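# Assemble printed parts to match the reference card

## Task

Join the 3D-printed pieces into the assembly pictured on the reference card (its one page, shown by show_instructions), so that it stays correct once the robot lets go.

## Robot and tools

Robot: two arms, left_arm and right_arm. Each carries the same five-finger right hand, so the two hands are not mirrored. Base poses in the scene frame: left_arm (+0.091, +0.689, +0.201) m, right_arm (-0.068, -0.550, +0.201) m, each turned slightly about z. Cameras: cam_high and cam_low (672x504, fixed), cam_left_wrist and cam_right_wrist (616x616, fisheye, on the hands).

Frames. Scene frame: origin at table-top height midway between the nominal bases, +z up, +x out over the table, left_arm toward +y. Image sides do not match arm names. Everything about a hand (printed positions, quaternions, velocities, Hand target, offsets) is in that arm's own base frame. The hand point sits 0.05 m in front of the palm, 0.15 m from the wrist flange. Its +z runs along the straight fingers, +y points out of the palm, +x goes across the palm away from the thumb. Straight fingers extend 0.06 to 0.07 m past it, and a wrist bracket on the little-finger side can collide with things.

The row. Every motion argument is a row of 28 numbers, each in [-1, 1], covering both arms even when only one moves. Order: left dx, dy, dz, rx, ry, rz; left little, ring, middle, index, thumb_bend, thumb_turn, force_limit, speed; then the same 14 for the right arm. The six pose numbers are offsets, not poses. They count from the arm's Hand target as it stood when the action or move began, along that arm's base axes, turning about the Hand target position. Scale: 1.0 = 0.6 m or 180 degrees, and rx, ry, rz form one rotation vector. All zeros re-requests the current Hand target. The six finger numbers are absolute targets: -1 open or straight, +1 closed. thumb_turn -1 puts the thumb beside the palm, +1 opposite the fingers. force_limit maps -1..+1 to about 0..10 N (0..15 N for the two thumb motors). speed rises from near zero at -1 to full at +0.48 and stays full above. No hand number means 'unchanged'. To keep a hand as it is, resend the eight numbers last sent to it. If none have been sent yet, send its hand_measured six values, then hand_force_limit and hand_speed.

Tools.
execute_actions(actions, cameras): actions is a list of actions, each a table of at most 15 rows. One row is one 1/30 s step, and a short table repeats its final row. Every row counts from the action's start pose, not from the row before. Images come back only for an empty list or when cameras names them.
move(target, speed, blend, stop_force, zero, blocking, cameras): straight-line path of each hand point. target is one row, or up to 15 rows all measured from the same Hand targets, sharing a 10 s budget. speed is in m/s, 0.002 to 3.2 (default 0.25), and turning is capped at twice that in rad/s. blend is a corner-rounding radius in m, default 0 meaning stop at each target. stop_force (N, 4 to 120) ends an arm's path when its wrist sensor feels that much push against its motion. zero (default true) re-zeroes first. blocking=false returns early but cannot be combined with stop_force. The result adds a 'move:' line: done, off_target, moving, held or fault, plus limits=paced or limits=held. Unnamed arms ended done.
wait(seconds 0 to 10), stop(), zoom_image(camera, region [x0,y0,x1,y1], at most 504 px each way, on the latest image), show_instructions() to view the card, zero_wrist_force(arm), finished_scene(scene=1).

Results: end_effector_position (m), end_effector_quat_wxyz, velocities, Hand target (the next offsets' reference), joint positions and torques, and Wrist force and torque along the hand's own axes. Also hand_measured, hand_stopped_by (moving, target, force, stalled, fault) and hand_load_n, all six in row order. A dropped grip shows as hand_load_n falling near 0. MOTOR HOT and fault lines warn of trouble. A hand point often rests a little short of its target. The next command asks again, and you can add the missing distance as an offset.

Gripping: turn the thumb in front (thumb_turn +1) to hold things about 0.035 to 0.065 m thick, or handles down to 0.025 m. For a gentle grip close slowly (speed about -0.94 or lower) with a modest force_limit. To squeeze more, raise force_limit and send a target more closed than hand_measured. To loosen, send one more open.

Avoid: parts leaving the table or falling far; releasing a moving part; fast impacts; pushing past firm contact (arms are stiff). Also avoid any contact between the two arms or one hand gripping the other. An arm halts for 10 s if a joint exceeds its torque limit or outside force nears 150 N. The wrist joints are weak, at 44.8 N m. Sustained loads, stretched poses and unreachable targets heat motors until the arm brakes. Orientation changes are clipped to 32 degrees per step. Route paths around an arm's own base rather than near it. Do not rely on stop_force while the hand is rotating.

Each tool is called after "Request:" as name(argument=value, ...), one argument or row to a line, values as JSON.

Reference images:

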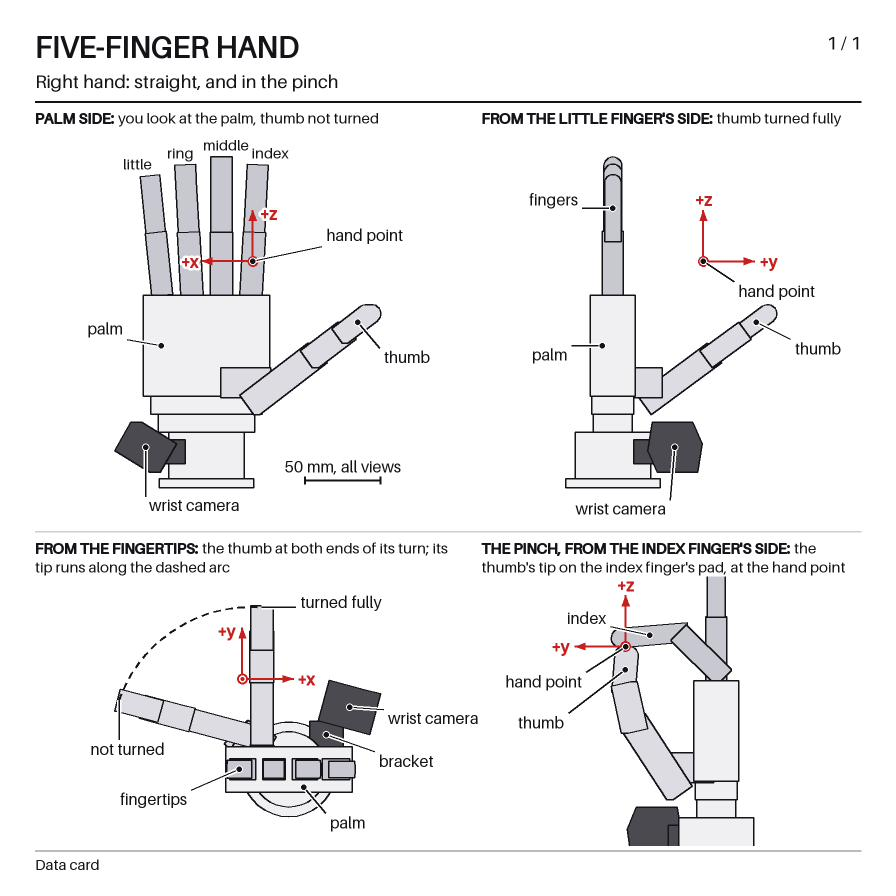

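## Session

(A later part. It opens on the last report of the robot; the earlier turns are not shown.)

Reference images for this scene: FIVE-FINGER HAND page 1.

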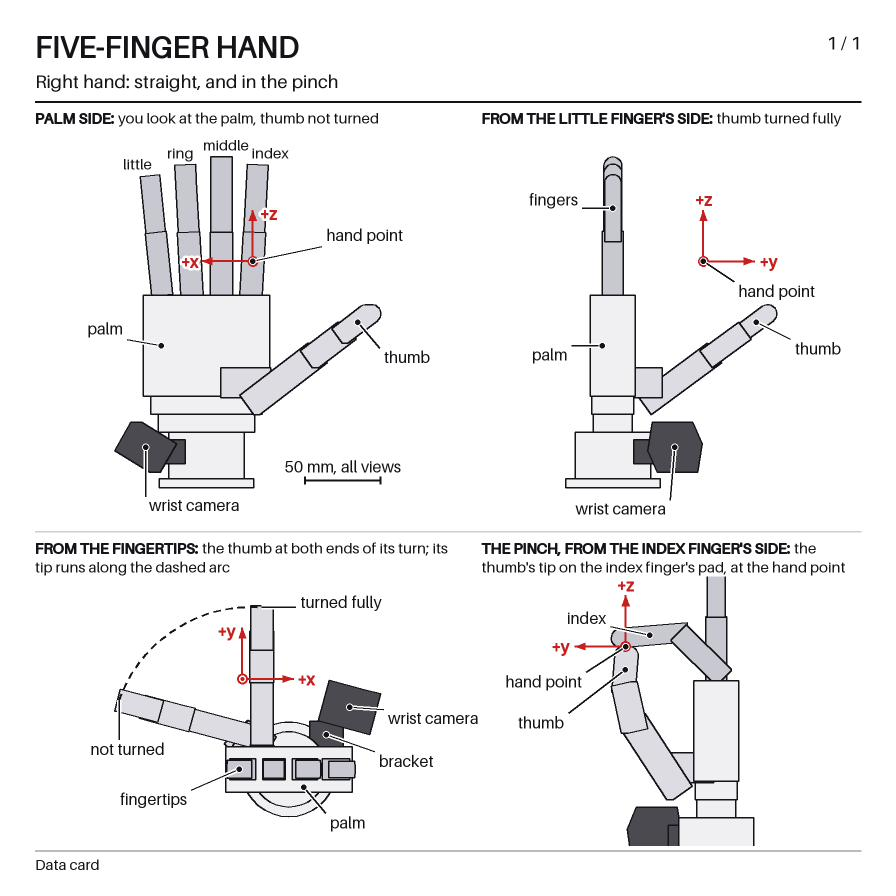

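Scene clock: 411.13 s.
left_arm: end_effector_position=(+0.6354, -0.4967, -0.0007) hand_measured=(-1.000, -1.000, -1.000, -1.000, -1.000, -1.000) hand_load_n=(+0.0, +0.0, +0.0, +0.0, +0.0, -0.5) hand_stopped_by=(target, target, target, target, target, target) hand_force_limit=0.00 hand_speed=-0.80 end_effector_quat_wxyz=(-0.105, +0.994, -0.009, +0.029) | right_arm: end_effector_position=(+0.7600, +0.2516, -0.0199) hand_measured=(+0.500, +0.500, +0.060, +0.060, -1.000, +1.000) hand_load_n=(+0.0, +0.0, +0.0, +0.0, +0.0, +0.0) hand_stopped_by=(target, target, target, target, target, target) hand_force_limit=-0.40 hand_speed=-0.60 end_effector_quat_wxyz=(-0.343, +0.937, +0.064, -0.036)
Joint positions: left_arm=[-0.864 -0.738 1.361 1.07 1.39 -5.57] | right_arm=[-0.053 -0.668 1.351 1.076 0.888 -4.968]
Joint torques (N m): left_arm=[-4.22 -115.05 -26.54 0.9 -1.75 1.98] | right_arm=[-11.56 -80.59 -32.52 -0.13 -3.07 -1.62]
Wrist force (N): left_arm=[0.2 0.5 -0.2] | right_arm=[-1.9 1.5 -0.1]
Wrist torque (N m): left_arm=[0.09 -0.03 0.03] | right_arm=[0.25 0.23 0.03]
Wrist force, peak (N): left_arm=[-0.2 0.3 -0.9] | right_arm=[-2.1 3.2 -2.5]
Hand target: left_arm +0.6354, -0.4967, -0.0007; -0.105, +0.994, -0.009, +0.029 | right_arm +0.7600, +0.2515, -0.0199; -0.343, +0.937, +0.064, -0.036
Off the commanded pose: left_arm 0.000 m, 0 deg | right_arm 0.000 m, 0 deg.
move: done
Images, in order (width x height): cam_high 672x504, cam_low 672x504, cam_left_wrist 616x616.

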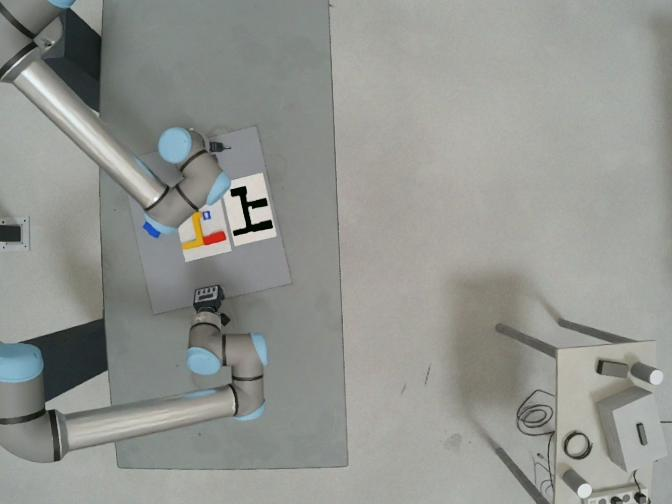

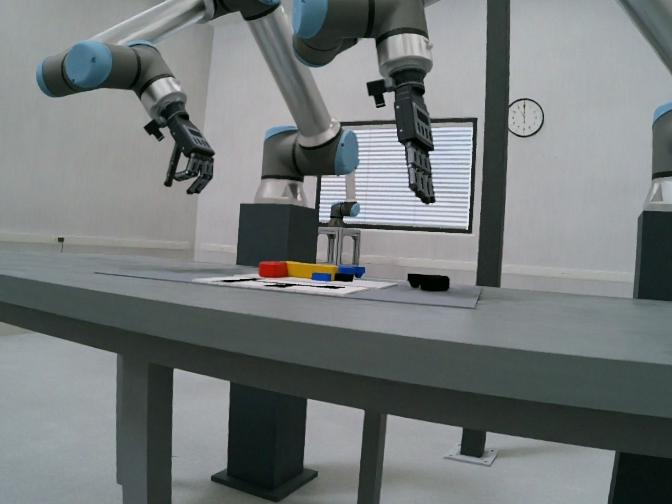

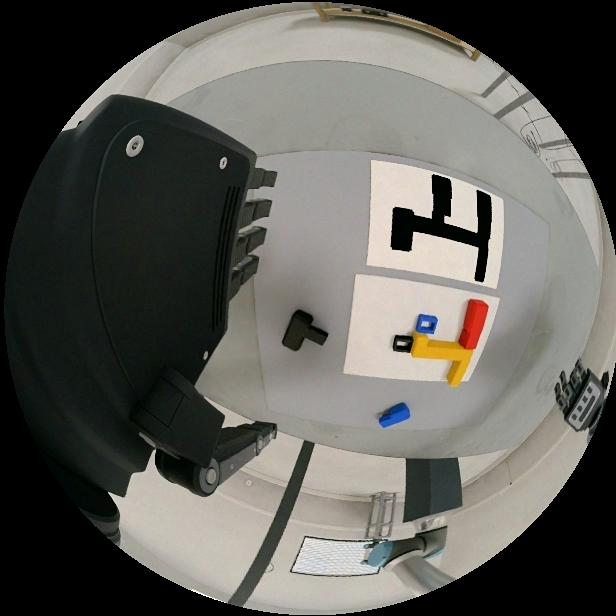

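Request:
move(
  target=[-0.46,0.35,0.115,0,0,-0.82,-1,-1,-1,-1,-1,-1,0,-0.8,0,0,0,0,0,0,0.5,0.5,0.06,0.06,-1,1,-0.4,-0.6],
  speed=0.5,
  cameras=["cam_high","cam_right_wrist"],
)

Request:
zoom_image(
  camera="cam_high",
  region=[130, 190, 210, 250],
)

Request:
zoom_image(
  camera="cam_high",
  region=[160, 140, 220, 200],
)

Request:
zoom_image(
  camera="cam_high",
  region=[170, 190, 250, 270],
)

Scene clock: 430.07 s.
left_arm: end_effector_position=(+0.3593, -0.2867, +0.0683) hand_measured=(-1.000, -1.000, -1.000, -1.000, -1.000, -1.000) hand_load_n=(+0.0, +0.0, +0.0, +0.0, +0.0, +0.5) hand_stopped_by=(target, target, target, target, target, target) hand_force_limit=0.00 hand_speed=-0.80 end_effector_quat_wxyz=(+0.002, -0.269, +0.957, -0.109) | right_arm: end_effector_position=(+0.7600, +0.2515, -0.0199) hand_measured=(+0.500, +0.500, +0.060, +0.060, -1.000, +1.000) hand_load_n=(+0.0, +0.0, +0.0, +0.0, +0.0, +0.0) hand_stopped_by=(target, target, target, target, target, target) hand_force_limit=-0.40 hand_speed=-0.60 end_effector_quat_wxyz=(-0.343, +0.937, +0.064, -0.036)
Joint positions: left_arm=[-1.098 -1.34 2.136 0.561 1.61 -3.222] | right_arm=[-0.053 -0.668 1.351 1.076 0.888 -4.969]
Joint torques (N m): left_arm=[8.46 -35.01 -33.53 4.89 -2.02 1.71] | right_arm=[-16.24 -76.66 -34.93 -0.39 -3.39 -2.66]
Wrist force (N): left_arm=[0.2 0.2 -0.2] | right_arm=[-1.5 1.7 0.1]
Wrist torque (N m): left_arm=[0.04 -0.03 -0.25] | right_arm=[0.28 0.17 0.06]
Wrist force, peak (N): left_arm=[0.5 1.3 -0.6] | right_arm=[-1.7 1.9 0.5]
Hand target: left_arm +0.3594, -0.2867, +0.0683; +0.002, -0.269, +0.957, -0.109 | right_arm +0.7600, +0.2515, -0.0199; -0.343, +0.937, +0.064, -0.036
Off the commanded pose: left_arm 0.000 m, 0 deg | right_arm 0.000 m, 0 deg.
move: done
Images, in order (width x height): cam_high 672x504, cam_right_wrist 616x616.

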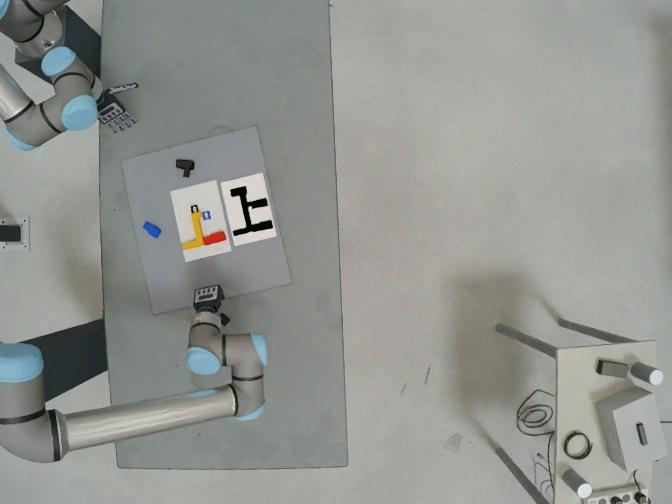

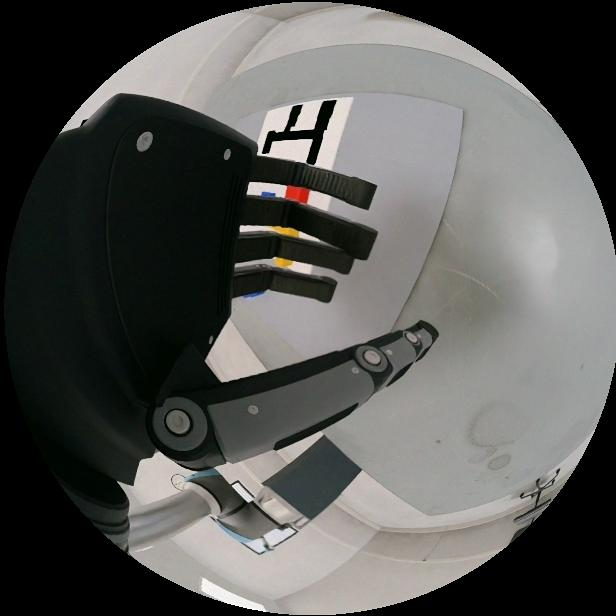

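Scaled by 6.300 from the camera's 672x504 image, which has a finer 960x720 frame.

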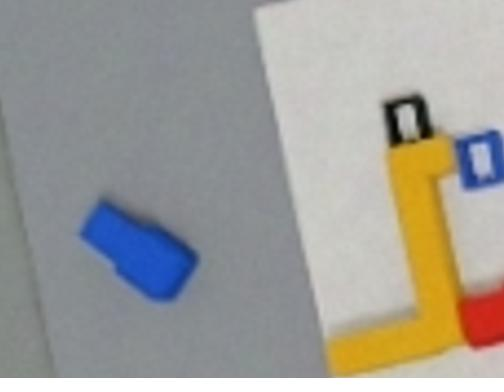

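Scaled by 8.400 from the camera's 672x504 image, which has a finer 960x720 frame.

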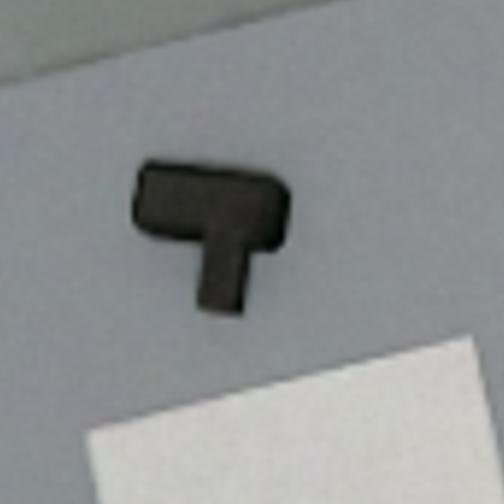

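Scaled by 6.300 from the camera's 672x504 image, which has a finer 960x720 frame.

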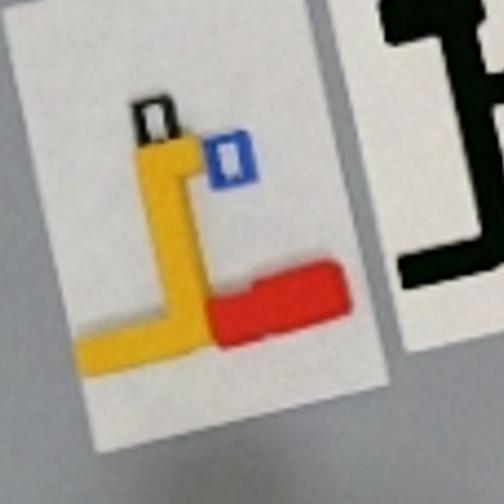

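Request:
move(
  target=[
    [0,0,0,0,0,0,-1,-1,-1,-1,-1,-1,0,-0.8,-0.3705,0.4563,0,0,0,-0.268,0.5,0.5,0.06,0.06,-1,1,-0.4,-0.6],
    [0,0,0,0,0,0,-1,-1,-1,-1,-1,-1,0,-0.8,-0.3705,0.4563,-0.17,0,0,-0.268,0.5,0.5,0.06,0.06,-1,1,-0.4,-0.6],
  ],
  speed=[0.4,0.2],
  cameras=["cam_high","cam_right_wrist","cam_low"],
)

Request:
zoom_image(
  camera="cam_right_wrist",
  region=[240, 150, 520, 430],
)

Scene clock: 460.60 s.
left_arm: end_effector_position=(+0.3594, -0.2867, +0.0683) hand_measured=(-1.000, -1.000, -1.000, -1.000, -1.000, -1.000) hand_load_n=(+0.0, +0.0, +0.0, +0.0, +0.0, +0.0) hand_stopped_by=(target, target, target, target, target, target) hand_force_limit=0.00 hand_speed=-0.80 end_effector_quat_wxyz=(+0.002, -0.269, +0.957, -0.109) | right_arm: end_effector_position=(+0.5378, +0.5252, -0.1219) hand_measured=(+0.500, +0.500, +0.060, +0.060, -1.000, +1.000) hand_load_n=(+0.0, +0.0, +0.0, +0.0, +0.0, +0.0) hand_stopped_by=(target, target, target, target, target, target) hand_force_limit=-0.40 hand_speed=-0.60 end_effector_quat_wxyz=(-0.328, +0.881, -0.325, +0.107)
Joint positions: left_arm=[-1.098 -1.34 2.136 0.561 1.61 -3.221] | right_arm=[0.416 -0.905 1.873 -0.041 1.263 -3.487]
Joint torques (N m): left_arm=[9.1 -32.09 -36.14 4.57 -2.39 0.48] | right_arm=[14.95 -66.55 -27.36 4.58 1.71 2.38]
Wrist force (N): left_arm=[0.2 0.1 -0.3] | right_arm=[-1.2 1.1 0.3]
Wrist torque (N m): left_arm=[0.05 -0.03 -0.25] | right_arm=[0.18 0.19 -0.20]
Wrist force, peak (N): left_arm=[0.3 0.6 -0.6] | right_arm=[-4.4 0.5 0.2]
Hand target: left_arm +0.3594, -0.2867, +0.0683; +0.002, -0.269, +0.957, -0.109 | right_arm +0.5377, +0.5252, -0.1219; -0.328, +0.881, -0.324, +0.107
Off the commanded pose: left_arm 0.000 m, 0 deg | right_arm 0.000 m, 0 deg.
move: done
Images, in order (width x height): cam_high 672x504, cam_low 672x504, cam_right_wrist 616x616.

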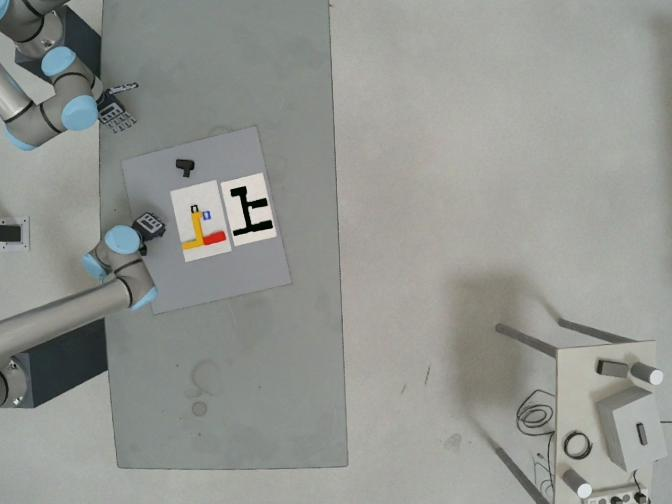

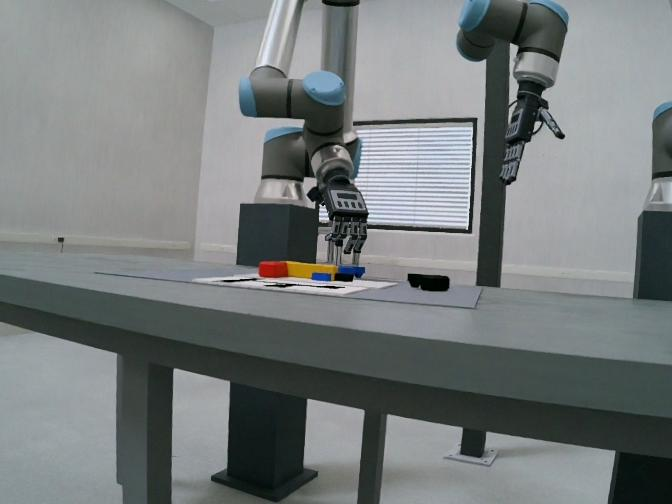

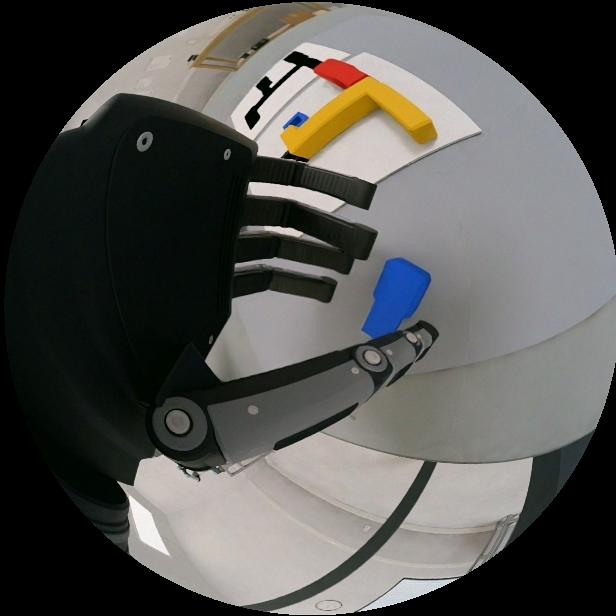

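Scaled by 1.800 from the camera's 616x616 image, which has a finer 880x880 frame.

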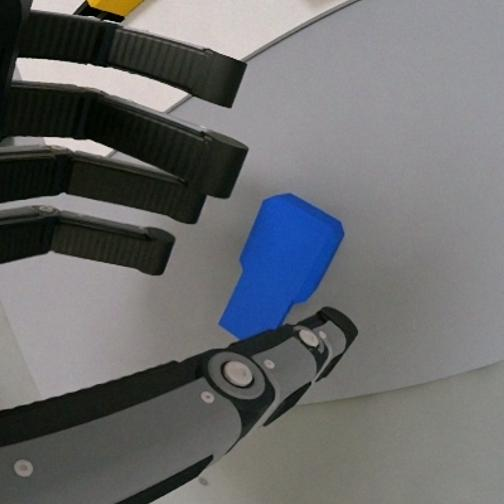

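Request:
move(
  target=[0,0,0,0,0,0,-1,-1,-1,-1,-1,-1,0,-0.8,0,0,-0.086,0,0,0,0.5,0.5,0.06,0.06,-1,1,-0.4,-0.6],
  speed=0.06,
  stop_force=8,
)

Request:
move(
  target=[0,0,0,0,0,0,-1,-1,-1,-1,-1,-1,0,-0.8,0,0,0.002,0,0,0,0.5,0.5,0.5,0.5,-0.3,1,-0.4,-0.8],
  cameras=["cam_low","cam_right_wrist"],
)

Request:
zoom_image(
  camera="cam_right_wrist",
  region=[240, 150, 520, 430],
)

Request:
zoom_image(
  camera="cam_low",
  region=[300, 220, 390, 290],
)

Scene clock: 474.57 s.
left_arm: end_effector_position=(+0.3594, -0.2867, +0.0683) hand_measured=(-1.000, -1.000, -1.000, -1.000, -1.000, -1.000) hand_load_n=(+0.0, +0.0, +0.0, +0.0, +0.0, +0.0) hand_stopped_by=(target, target, target, target, target, target) hand_force_limit=0.00 hand_speed=-0.80 end_effector_quat_wxyz=(+0.002, -0.269, +0.957, -0.109) | right_arm: end_effector_position=(+0.5377, +0.5252, -0.1735) hand_measured=(+0.500, +0.500, +0.060, +0.060, -1.000, +1.000) hand_load_n=(+0.0, +0.0, +0.0, +0.0, +0.0, +0.0) hand_stopped_by=(target, target, target, target, target, target) hand_force_limit=-0.40 hand_speed=-0.60 end_effector_quat_wxyz=(-0.328, +0.881, -0.324, +0.107)
Joint positions: left_arm=[-1.098 -1.34 2.136 0.561 1.61 -3.221] | right_arm=[0.416 -0.831 1.871 -0.113 1.263 -3.487]
Joint torques (N m): left_arm=[4.9 -30.86 -35.75 4.84 -2.22 -1.83] | right_arm=[8.39 -89.92 -12.51 5.94 0.46 0.22]
Wrist force (N): left_arm=[0.3 0.3 -0.4] | right_arm=[-1.3 1.2 0.6]
Wrist torque (N m): left_arm=[0.09 -0.04 -0.25] | right_arm=[0.21 0.24 -0.19]
Wrist force, peak (N): left_arm=[0.3 0.5 -0.5] | right_arm=[-1.1 1.9 0.9]
Hand target: left_arm +0.3594, -0.2867, +0.0683; +0.002, -0.269, +0.957, -0.109 | right_arm +0.5377, +0.5252, -0.1735; -0.328, +0.881, -0.324, +0.107
Off the commanded pose: left_arm 0.000 m, 0 deg | right_arm 0.000 m, 0 deg.
move: done

Scene clock: 475.37 s.
left_arm: end_effector_position=(+0.3594, -0.2867, +0.0683) hand_measured=(-1.000, -1.000, -1.000, -1.000, -1.000, -1.000) hand_load_n=(+0.0, +0.0, +0.0, +0.0, +0.0, +0.0) hand_stopped_by=(target, target, target, target, target, target) hand_force_limit=0.00 hand_speed=-0.80 end_effector_quat_wxyz=(+0.002, -0.269, +0.957, -0.109) | right_arm: end_effector_position=(+0.5377, +0.5252, -0.1723) hand_measured=(+0.500, +0.500, +0.260, +0.354, -0.904, +1.000) hand_load_n=(+0.0, -0.5, +4.5, +3.5, +11.0, -2.0) hand_stopped_by=(target, target, force, force, force, target) hand_force_limit=-0.40 hand_speed=-0.80 end_effector_quat_wxyz=(-0.328, +0.881, -0.324, +0.107)
Joint positions: left_arm=[-1.098 -1.34 2.136 0.561 1.61 -3.221] | right_arm=[0.416 -0.833 1.871 -0.112 1.263 -3.487]
Joint torques (N m): left_arm=[5.52 -31.97 -36.16 4.9 -2.18 -2.34] | right_arm=[8.39 -84.93 -12.03 5.38 0.23 0.3]
Wrist force (N): left_arm=[0.4 0.2 -0.1] | right_arm=[-1.3 1.2 0.0]
Wrist torque (N m): left_arm=[0.06 -0.06 -0.24] | right_arm=[0.24 0.23 -0.18]
Wrist force, peak (N): left_arm=[0.4 0.4 -0.5] | right_arm=[-1.3 1.4 0.5]
Hand target: left_arm +0.3594, -0.2867, +0.0683; +0.002, -0.269, +0.957, -0.109 | right_arm +0.5377, +0.5252, -0.1723; -0.328, +0.881, -0.324, +0.107
Off the commanded pose: left_arm 0.000 m, 0 deg | right_arm 0.000 m, 0 deg.
move: done
Images, in order (width x height): cam_low 672x504, cam_right_wrist 616x616.

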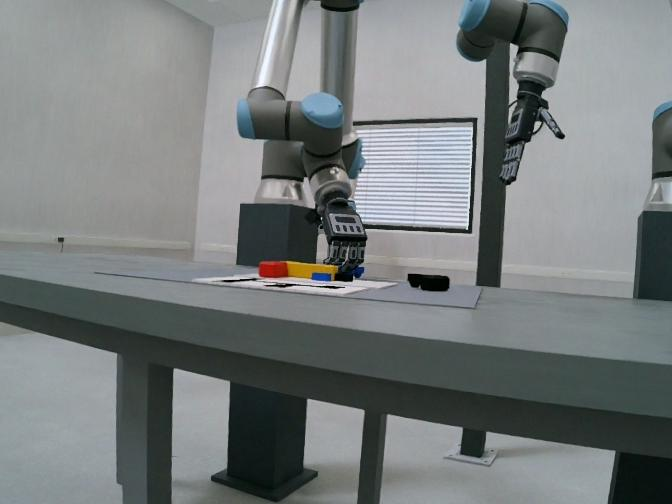

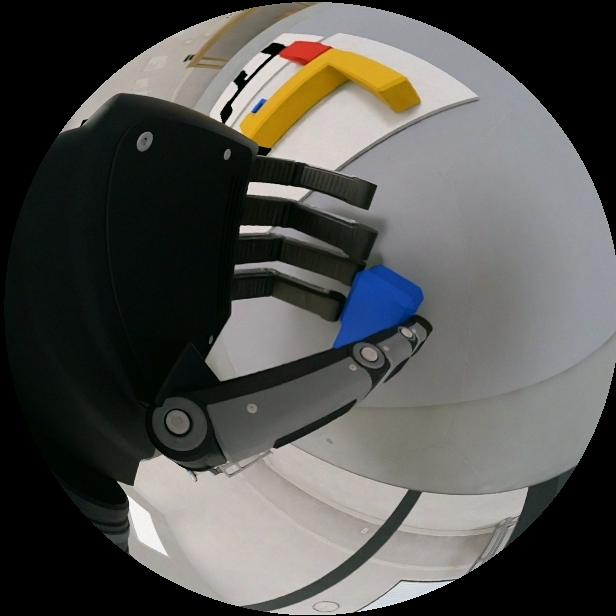

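Scaled by 1.800 from the camera's 616x616 image, which has a finer 880x880 frame.

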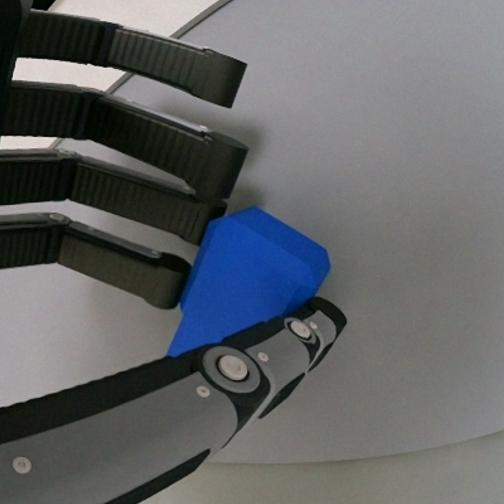

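Scaled by 5.600 from the camera's 672x504 image, which has a finer 960x720 frame.

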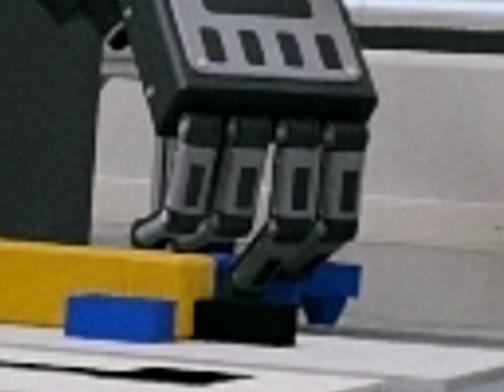

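Request:
move(
  target=[
    [0,0,0,0,0,0,-1,-1,-1,-1,-1,-1,0,-0.8,0,0,0.15,0,0,0,0.5,0.5,0.5,0.5,-0.3,1,-0.4,-0.8],
    [0,0,0,0,0,0,-1,-1,-1,-1,-1,-1,0,-0.8,0.4415,0.1127,0.15,0,0,0.268,0.5,0.5,0.5,0.5,-0.3,1,-0.4,-0.8],
    [0,0,0,0,0,0,-1,-1,-1,-1,-1,-1,0,-0.8,0.4415,0.1127,0.001,0,0,0.268,0.5,0.5,0.5,0.5,-0.3,1,-0.4,-0.8],
  ],
  speed=[0.15,0.25,0.1],
  cameras=["cam_low","cam_right_wrist"],
)

Request:
zoom_image(
  camera="cam_right_wrist",
  region=[240, 150, 520, 430],
)

Request:
zoom_image(
  camera="cam_low",
  region=[250, 210, 370, 300],
)

Scene clock: 496.93 s.
left_arm: end_effector_position=(+0.3594, -0.2867, +0.0683) hand_measured=(-1.000, -1.000, -1.000, -1.000, -1.000, -1.000) hand_load_n=(+0.0, +0.0, +0.0, +0.5, +0.0, +0.0) hand_stopped_by=(target, target, target, target, target, target) hand_force_limit=0.00 hand_speed=-0.80 end_effector_quat_wxyz=(+0.002, -0.269, +0.957, -0.109) | right_arm: end_effector_position=(+0.8027, +0.5929, -0.1719) hand_measured=(+0.500, +0.500, +0.260, +0.354, -0.904, +1.000) hand_load_n=(+0.0, +0.0, +5.0, +7.0, +14.5, -0.5) hand_stopped_by=(target, target, force, force, force, target) hand_force_limit=-0.40 hand_speed=-0.80 end_effector_quat_wxyz=(-0.343, +0.937, +0.064, -0.036)
Joint positions: left_arm=[-1.098 -1.34 2.136 0.561 1.61 -3.221] | right_arm=[0.325 -0.307 0.819 0.931 0.876 -4.477]
Joint torques (N m): left_arm=[0.99 -31.66 -36.24 4.69 -2.18 -2.09] | right_arm=[13.58 -127.12 -23.21 7.27 1.07 -0.63]
Wrist force (N): left_arm=[0.3 0.3 -0.2] | right_arm=[-1.2 1.1 0.3]
Wrist torque (N m): left_arm=[0.06 -0.06 -0.24] | right_arm=[0.19 0.11 0.04]
Wrist force, peak (N): left_arm=[0.4 0.4 -0.7] | right_arm=[-1.6 -6.1 -8.2]
Hand target: left_arm +0.3594, -0.2867, +0.0683; +0.002, -0.269, +0.957, -0.109 | right_arm +0.8026, +0.5929, -0.1717; -0.343, +0.937, +0.064, -0.036
Off the commanded pose: left_arm 0.000 m, 0 deg | right_arm 0.000 m, 0 deg.
move: done
Images, in order (width x height): cam_low 672x504, cam_right_wrist 616x616.

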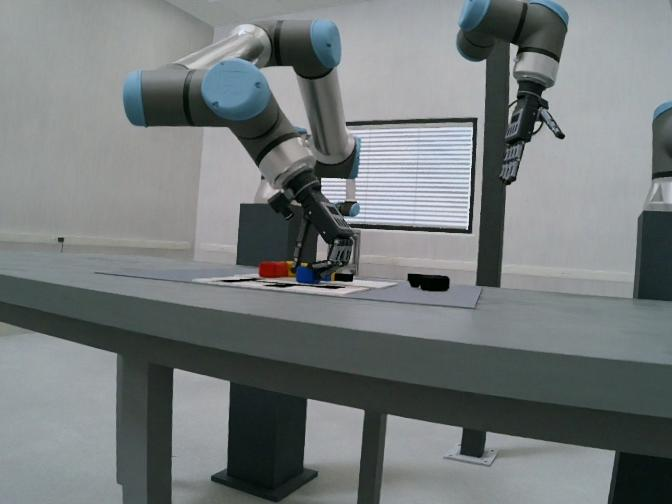

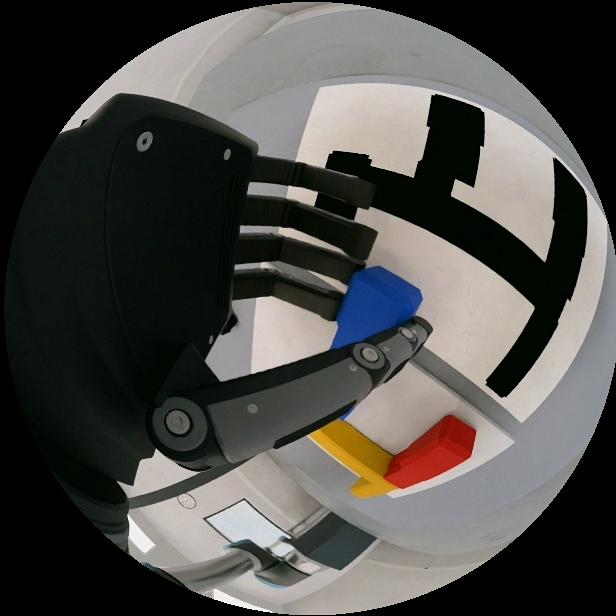

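Scaled by 1.800 from the camera's 616x616 image, which has a finer 880x880 frame.

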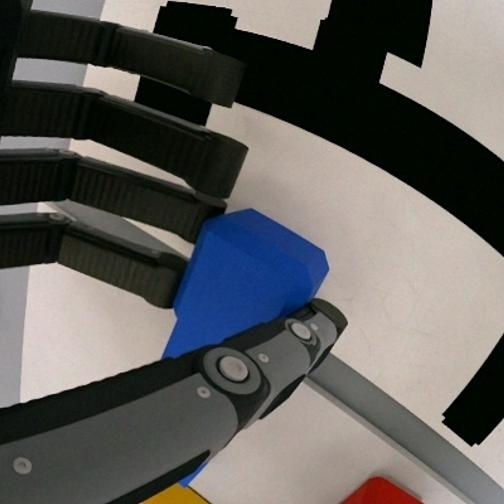

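Scaled by 4.200 from the camera's 672x504 image, which has a finer 960x720 frame.

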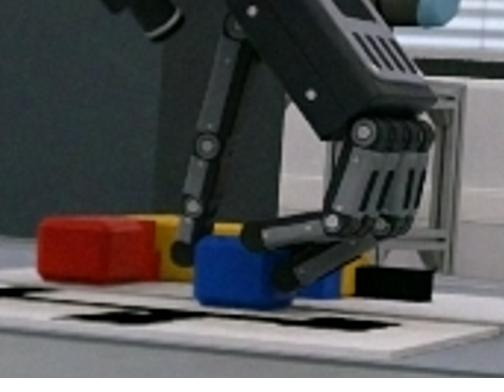

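Request:
move(
  target=[
    [0,0,0,0,0,0,-1,-1,-1,-1,-1,-1,0,-0.8,0,0,0.001,0,0,0,0.5,0.5,0.06,0.06,-1,1,-0.4,-0.7],
    [0,0,0,0,0,0,-1,-1,-1,-1,-1,-1,0,-0.8,0,0,0.12,0,0,0,0.5,0.5,0.06,0.06,-1,1,-0.4,-0.6],
    [0,0,0,0,0,0,-1,-1,-1,-1,-1,-1,0,-0.8,0.05,-0.5,0.25,0,0,0,0.5,0.5,0.06,0.06,-1,1,-0.4,-0.6],
  ],
  speed=[0.1,0.12,0.4],
  cameras=["cam_high"],
)

Request:
zoom_image(
  camera="cam_high",
  region=[180, 190, 244, 254],
)

Scene clock: 505.30 s.
left_arm: end_effector_position=(+0.3594, -0.2867, +0.0683) hand_measured=(-1.000, -1.000, -1.000, -1.000, -1.000, -1.000) hand_load_n=(+0.0, +0.0, +0.0, +0.0, +0.0, +0.0) hand_stopped_by=(target, target, target, target, target, target) hand_force_limit=0.00 hand_speed=-0.80 end_effector_quat_wxyz=(+0.002, -0.269, +0.957, -0.109) | right_arm: end_effector_position=(+0.8326, +0.2929, -0.0216) hand_measured=(+0.500, +0.500, +0.060, +0.060, -1.000, +1.000) hand_load_n=(+0.0, +0.0, +0.0, +0.0, +0.0, +0.0) hand_stopped_by=(target, target, target, target, target, target) hand_force_limit=-0.40 hand_speed=-0.60 end_effector_quat_wxyz=(-0.343, +0.937, +0.064, -0.036)
Joint positions: left_arm=[-1.098 -1.34 2.136 0.561 1.61 -3.221] | right_arm=[-0.002 -0.557 1.113 1.162 0.88 -4.903]
Joint torques (N m): left_arm=[1.01 -31.38 -36.15 4.56 -2.1 -2.07] | right_arm=[-11.02 -84.84 -37.64 -0.35 -3.46 -0.94]
Wrist force (N): left_arm=[0.2 0.0 -0.4] | right_arm=[-1.3 1.4 0.2]
Wrist torque (N m): left_arm=[0.03 -0.03 -0.25] | right_arm=[0.23 0.17 0.05]
Wrist force, peak (N): left_arm=[0.1 0.7 -0.5] | right_arm=[-1.1 3.4 -2.1]
Hand target: left_arm +0.3594, -0.2867, +0.0683; +0.002, -0.269, +0.957, -0.109 | right_arm +0.8326, +0.2929, -0.0217; -0.343, +0.937, +0.064, -0.036
Off the commanded pose: left_arm 0.000 m, 0 deg | right_arm 0.000 m, 0 deg.
move: done
Images, in order (width x height): cam_high 672x504.

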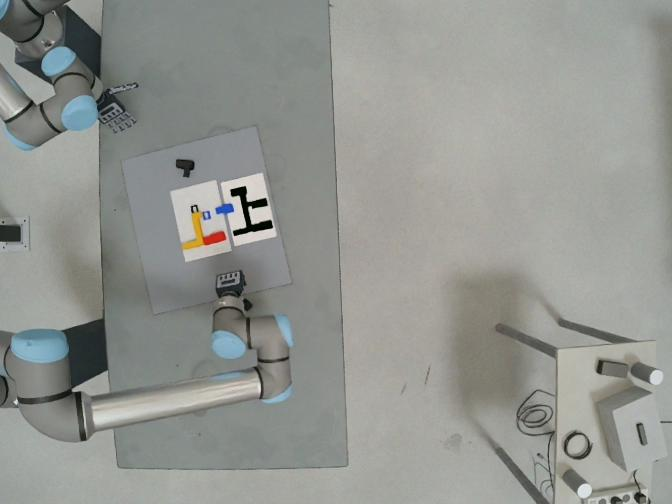

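Scaled by 7.875 from the camera's 672x504 image, which has a finer 960x720 frame.

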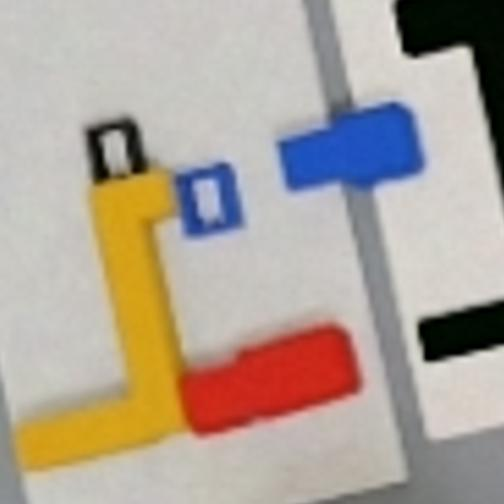

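Request:
move(
  target=[
    [0,0,0,0,0,0,-1,-1,-1,-1,-1,-1,0,-0.8,-0.05,0.5,-0.05,0,0,0,0.5,0.5,0.06,0.06,-1,1,-0.4,-0.6],
    [0,0,0,0,0,0,-1,-1,-1,-1,-1,-1,0,-0.8,-0.05,0.5,-0.248,0,0,0,0.5,0.5,0.06,0.06,-1,1,-0.4,-0.6],
  ],
  speed=[0.4,0.1],
)

Request:
move(
  target=[0,0,0,0,0,0,-1,-1,-1,-1,-1,-1,0,-0.8,0,0,0,0,0,0,0.5,0.5,0.5,0.5,-0.3,1,-0.3,-0.8],
)

Request:
move(
  target=[
    [0,0,0,0,0,0,-1,-1,-1,-1,-1,-1,0,-0.8,0,0,0.058,0,0,0,0.5,0.5,0.5,0.5,-0.3,1,-0.3,-0.8],
    [0,0,0,0,0,0,-1,-1,-1,-1,-1,-1,0,-0.8,-0.0857,-0.022,0.058,0,0,0,0.5,0.5,0.5,0.5,-0.3,1,-0.3,-0.8],
  ],
  speed=0.1,
)

Request:
move(
  target=[0,0,0,0,0,0,-1,-1,-1,-1,-1,-1,0,-0.8,0,0,-0.06,0,0,0,0.5,0.5,0.5,0.5,-0.3,1,-0.3,-0.8],
  speed=0.015,
  stop_force=4,
  cameras=["cam_low","cam_right_wrist"],
)

Request:
zoom_image(
  camera="cam_low",
  region=[250, 210, 370, 300],
)

Scene clock: 521.80 s.
left_arm: end_effector_position=(+0.3594, -0.2867, +0.0683) hand_measured=(-1.000, -1.000, -1.000, -1.000, -1.000, -1.000) hand_load_n=(+0.0, +0.5, +0.5, +0.0, +0.0, +0.0) hand_stopped_by=(target, target, target, target, target, target) hand_force_limit=0.00 hand_speed=-0.80 end_effector_quat_wxyz=(+0.002, -0.269, +0.957, -0.109) | right_arm: end_effector_position=(+0.8028, +0.5929, -0.1706) hand_measured=(+0.500, +0.500, +0.060, +0.060, -1.000, +1.000) hand_load_n=(+0.0, +0.0, +0.0, +0.0, +0.0, +0.0) hand_stopped_by=(target, target, target, target, target, target) hand_force_limit=-0.40 hand_speed=-0.60 end_effector_quat_wxyz=(-0.343, +0.936, +0.064, -0.036)
Joint positions: left_arm=[-1.098 -1.34 2.136 0.561 1.61 -3.221] | right_arm=[0.325 -0.308 0.82 0.931 0.876 -4.477]
Joint torques (N m): left_arm=[-0.3 -30.53 -36.06 4.6 -2.42 -1.9] | right_arm=[13.41 -122.73 -25.27 7.96 -1.72 2.28]
Wrist force (N): left_arm=[0.3 0.4 0.0] | right_arm=[-1.3 0.7 0.3]
Wrist torque (N m): left_arm=[0.07 -0.05 -0.24] | right_arm=[0.12 0.13 -0.26]
Wrist force, peak (N): left_arm=[0.4 0.4 -0.7] | right_arm=[-1.5 3.9 -1.8]
Hand target: left_arm +0.3594, -0.2867, +0.0683; +0.002, -0.269, +0.957, -0.109 | right_arm +0.8026, +0.5929, -0.1705; -0.343, +0.937, +0.064, -0.036
Off the commanded pose: left_arm 0.000 m, 0 deg | right_arm 0.000 m, 0 deg.
move: done

Scene clock: 522.57 s.
left_arm: end_effector_position=(+0.3594, -0.2867, +0.0683) hand_measured=(-1.000, -1.000, -1.000, -1.000, -1.000, -1.000) hand_load_n=(+0.0, +0.0, +0.0, +0.0, +0.0, +0.0) hand_stopped_by=(target, target, target, target, target, target) hand_force_limit=0.00 hand_speed=-0.80 end_effector_quat_wxyz=(+0.002, -0.269, +0.957, -0.109) | right_arm: end_effector_position=(+0.8026, +0.5929, -0.1705) hand_measured=(+0.500, +0.500, +0.242, +0.334, -0.902, +1.000) hand_load_n=(+0.0, +0.0, +2.5, +4.5, +8.5, +0.0) hand_stopped_by=(target, target, force, force, force, target) hand_force_limit=-0.30 hand_speed=-0.80 end_effector_quat_wxyz=(-0.343, +0.937, +0.064, -0.036)
Joint positions: left_arm=[-1.098 -1.34 2.136 0.561 1.61 -3.221] | right_arm=[0.325 -0.308 0.82 0.932 0.876 -4.477]
Joint torques (N m): left_arm=[0.03 -31.21 -36.53 4.54 -2.17 -2.1] | right_arm=[13.66 -127.61 -26.07 8.13 1.08 2]
Wrist force (N): left_arm=[0.2 0.0 -0.3] | right_arm=[-1.1 1.2 0.6]
Wrist torque (N m): left_arm=[0.02 -0.02 -0.26] | right_arm=[0.17 0.09 -0.23]
Wrist force, peak (N): left_arm=[0.3 0.2 -0.6] | right_arm=[-1.4 1.4 0.6]
Hand target: left_arm +0.3594, -0.2867, +0.0683; +0.002, -0.269, +0.957, -0.109 | right_arm +0.8026, +0.5929, -0.1705; -0.343, +0.937, +0.064, -0.036
Off the commanded pose: left_arm 0.000 m, 0 deg | right_arm 0.000 m, 0 deg.
move: done

Scene clock: 524.20 s.
left_arm: end_effector_position=(+0.3594, -0.2867, +0.0683) hand_measured=(-1.000, -1.000, -1.000, -1.000, -1.000, -1.000) hand_load_n=(+0.0, +0.0, +0.0, +0.0, +0.0, +0.0) hand_stopped_by=(target, target, target, target, target, target) hand_force_limit=0.00 hand_speed=-0.80 end_effector_quat_wxyz=(+0.002, -0.269, +0.957, -0.109) | right_arm: end_effector_position=(+0.7513, +0.5798, -0.1356) hand_measured=(+0.500, +0.500, +0.242, +0.334, -0.902, +1.000) hand_load_n=(+0.0, +0.0, +2.5, +4.5, +8.5, +0.0) hand_stopped_by=(target, target, force, force, force, target) hand_force_limit=-0.30 hand_speed=-0.80 end_effector_quat_wxyz=(-0.343, +0.937, +0.064, -0.036)
Joint positions: left_arm=[-1.098 -1.34 2.136 0.561 1.61 -3.221] | right_arm=[0.329 -0.437 1.027 0.849 0.877 -4.472]
Joint torques (N m): left_arm=[1.08 -32.47 -36.07 4.47 -2.21 -2.21] | right_arm=[-6.39 -95.02 -25.39 8.23 0.72 1.33]
Wrist force (N): left_arm=[0.5 0.3 -0.4] | right_arm=[-1.0 1.8 1.0]
Wrist torque (N m): left_arm=[0.08 -0.07 -0.23] | right_arm=[0.23 0.11 -0.25]
Wrist force, peak (N): left_arm=[0.3 0.5 -0.6] | right_arm=[-2.3 1.7 1.0]
Hand target: left_arm +0.3594, -0.2867, +0.0683; +0.002, -0.269, +0.957, -0.109 | right_arm +0.7512, +0.5797, -0.1357; -0.343, +0.937, +0.064, -0.036
Off the commanded pose: left_arm 0.000 m, 0 deg | right_arm 0.000 m, 0 deg.
move: done

Scene clock: 527.63 s.
left_arm: end_effector_position=(+0.3594, -0.2867, +0.0683) hand_measured=(-1.000, -1.000, -1.000, -1.000, -1.000, -1.000) hand_load_n=(+0.0, +0.0, +0.0, +0.0, +0.0, +0.0) hand_stopped_by=(target, target, target, target, target, target) hand_force_limit=0.00 hand_speed=-0.80 end_effector_quat_wxyz=(+0.002, -0.269, +0.957, -0.109) | right_arm: end_effector_position=(+0.7512, +0.5797, -0.1699) hand_measured=(+0.500, +0.500, +0.242, +0.334, -0.902, +1.000) hand_load_n=(+0.0, +0.5, +3.0, +4.5, +8.5, -0.5) hand_stopped_by=(target, target, force, force, force, target) hand_force_limit=-0.30 hand_speed=-0.80 end_effector_quat_wxyz=(-0.343, +0.937, +0.064, -0.036)
Joint positions: left_arm=[-1.098 -1.34 2.136 0.561 1.61 -3.221] | right_arm=[0.329 -0.4 1.019 0.821 0.877 -4.472]
Joint torques (N m): left_arm=[1.36 -31.94 -36.27 4.49 -2.09 -2.16] | right_arm=[-12.74 -123.13 -23.37 8.08 -1.1 -2.72]
Wrist force (N): left_arm=[0.2 0.3 -0.3] | right_arm=[-1.1 1.4 0.7]
Wrist torque (N m): left_arm=[0.08 -0.03 -0.25] | right_arm=[0.22 0.11 -0.24]
Wrist force, peak (N): left_arm=[0.1 0.5 -0.6] | right_arm=[-1.8 -2.2 -2.7]
Hand target: left_arm +0.3594, -0.2867, +0.0683; +0.002, -0.269, +0.957, -0.109 | right_arm +0.7512, +0.5797, -0.1699; -0.343, +0.937, +0.064, -0.036 (not the last commanded pose)
Off the commanded pose: left_arm 0.000 m, 0 deg | right_arm 0.002 m, 0 deg.
move: contact (right_arm)
Images, in order (width x height): cam_low 672x504, cam_right_wrist 616x616.

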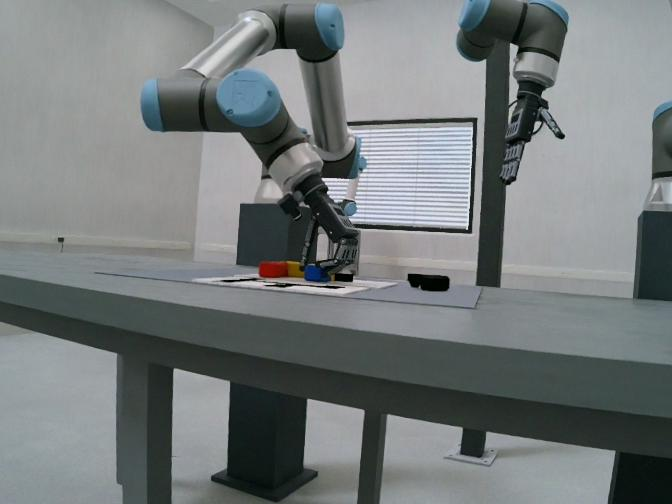

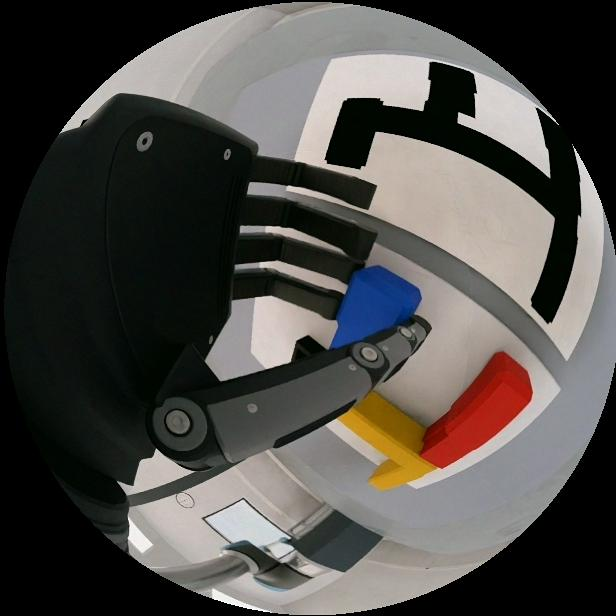

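Scaled by 4.200 from the camera's 672x504 image, which has a finer 960x720 frame.

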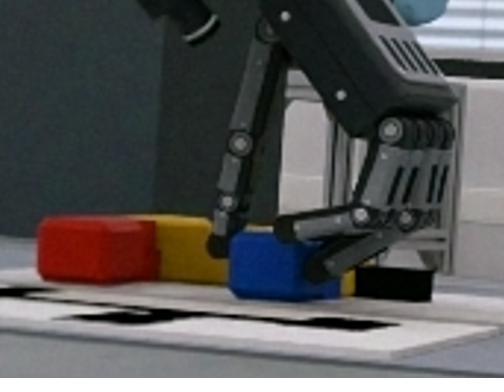

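Request:
move(
  target=[
    [0,0,0,0,0,0,-1,-1,-1,-1,-1,-1,0,-0.8,0,0,-0.001,0,0,0,0.5,0.5,0.06,0.06,-1,1,-0.4,-0.7],
    [0,0,0,0,0,0,-1,-1,-1,-1,-1,-1,0,-0.8,0,0,0.12,0,0,0,0.5,0.5,0.06,0.06,-1,1,-0.4,-0.6],
    [0,0,0,0,0,0,-1,-1,-1,-1,-1,-1,0,-0.8,0.05,-0.5,0.25,0,0,0,0.5,0.5,0.06,0.06,-1,1,-0.4,-0.6],
  ],
  speed=[0.1,0.12,0.4],
  cameras=["cam_high","cam_low"],
)

Request:
zoom_image(
  camera="cam_high",
  region=[180, 190, 244, 254],
)

Request:
zoom_image(
  camera="cam_low",
  region=[250, 240, 370, 300],
)

Request:
zoom_image(
  camera="cam_high",
  region=[160, 140, 224, 204],
)

Scene clock: 539.27 s.
left_arm: end_effector_position=(+0.3594, -0.2867, +0.0683) hand_measured=(-1.000, -1.000, -1.000, -1.000, -1.000, -1.000) hand_load_n=(+0.0, +0.0, +0.0, +0.0, +0.0, +0.0) hand_stopped_by=(target, target, target, target, target, target) hand_force_limit=0.00 hand_speed=-0.80 end_effector_quat_wxyz=(+0.002, -0.269, +0.957, -0.109) | right_arm: end_effector_position=(+0.7811, +0.2797, -0.0198) hand_measured=(+0.500, +0.500, +0.060, +0.060, -1.000, +1.000) hand_load_n=(+0.0, +0.0, +0.0, +0.0, +0.0, +0.0) hand_stopped_by=(target, target, target, target, target, target) hand_force_limit=-0.40 hand_speed=-0.60 end_effector_quat_wxyz=(-0.343, +0.937, +0.064, -0.036)
Joint positions: left_arm=[-1.098 -1.34 2.136 0.561 1.61 -3.221] | right_arm=[-0.018 -0.636 1.276 1.09 0.882 -4.924]
Joint torques (N m): left_arm=[-0.5 -31.4 -35.97 4.36 -2.42 -2.2] | right_arm=[-12.04 -78.57 -35.72 -0.17 -2.93 -1.31]
Wrist force (N): left_arm=[0.3 0.1 -0.2] | right_arm=[-1.6 1.3 0.2]
Wrist torque (N m): left_arm=[0.04 -0.04 -0.25] | right_arm=[0.23 0.18 0.06]
Wrist force, peak (N): left_arm=[0.1 0.5 -0.7] | right_arm=[-2.0 3.4 -2.3]
Hand target: left_arm +0.3594, -0.2867, +0.0683; +0.002, -0.269, +0.957, -0.109 | right_arm +0.7812, +0.2797, -0.0199; -0.343, +0.937, +0.064, -0.036
Off the commanded pose: left_arm 0.000 m, 0 deg | right_arm 0.000 m, 0 deg.
move: done
Images, in order (width x height): cam_high 672x504, cam_low 672x504.

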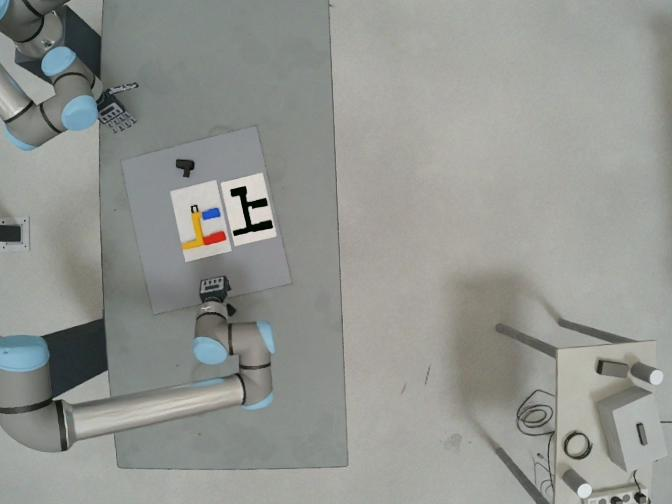

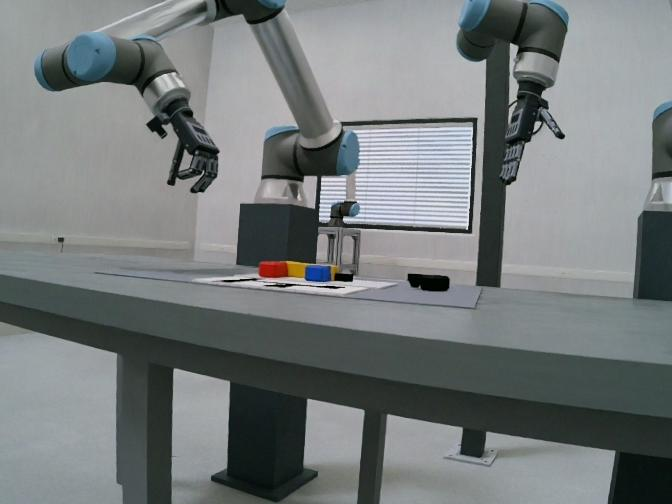

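Scaled by 7.875 from the camera's 672x504 image, which has a finer 960x720 frame.

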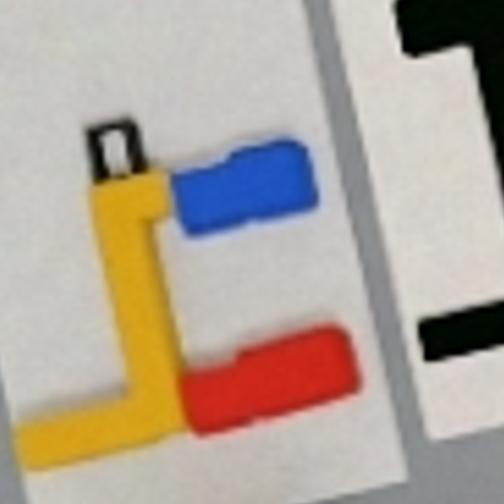

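Scaled by 4.200 from the camera's 672x504 image, which has a finer 960x720 frame.

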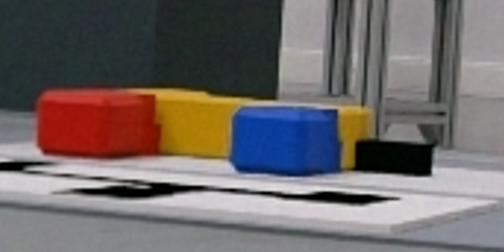

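Scaled by 7.875 from the camera's 672x504 image, which has a finer 960x720 frame.

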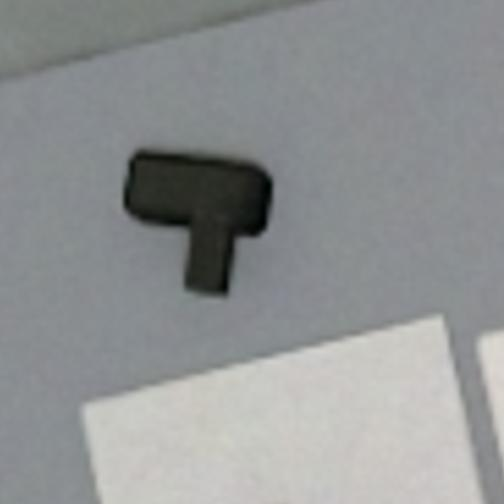

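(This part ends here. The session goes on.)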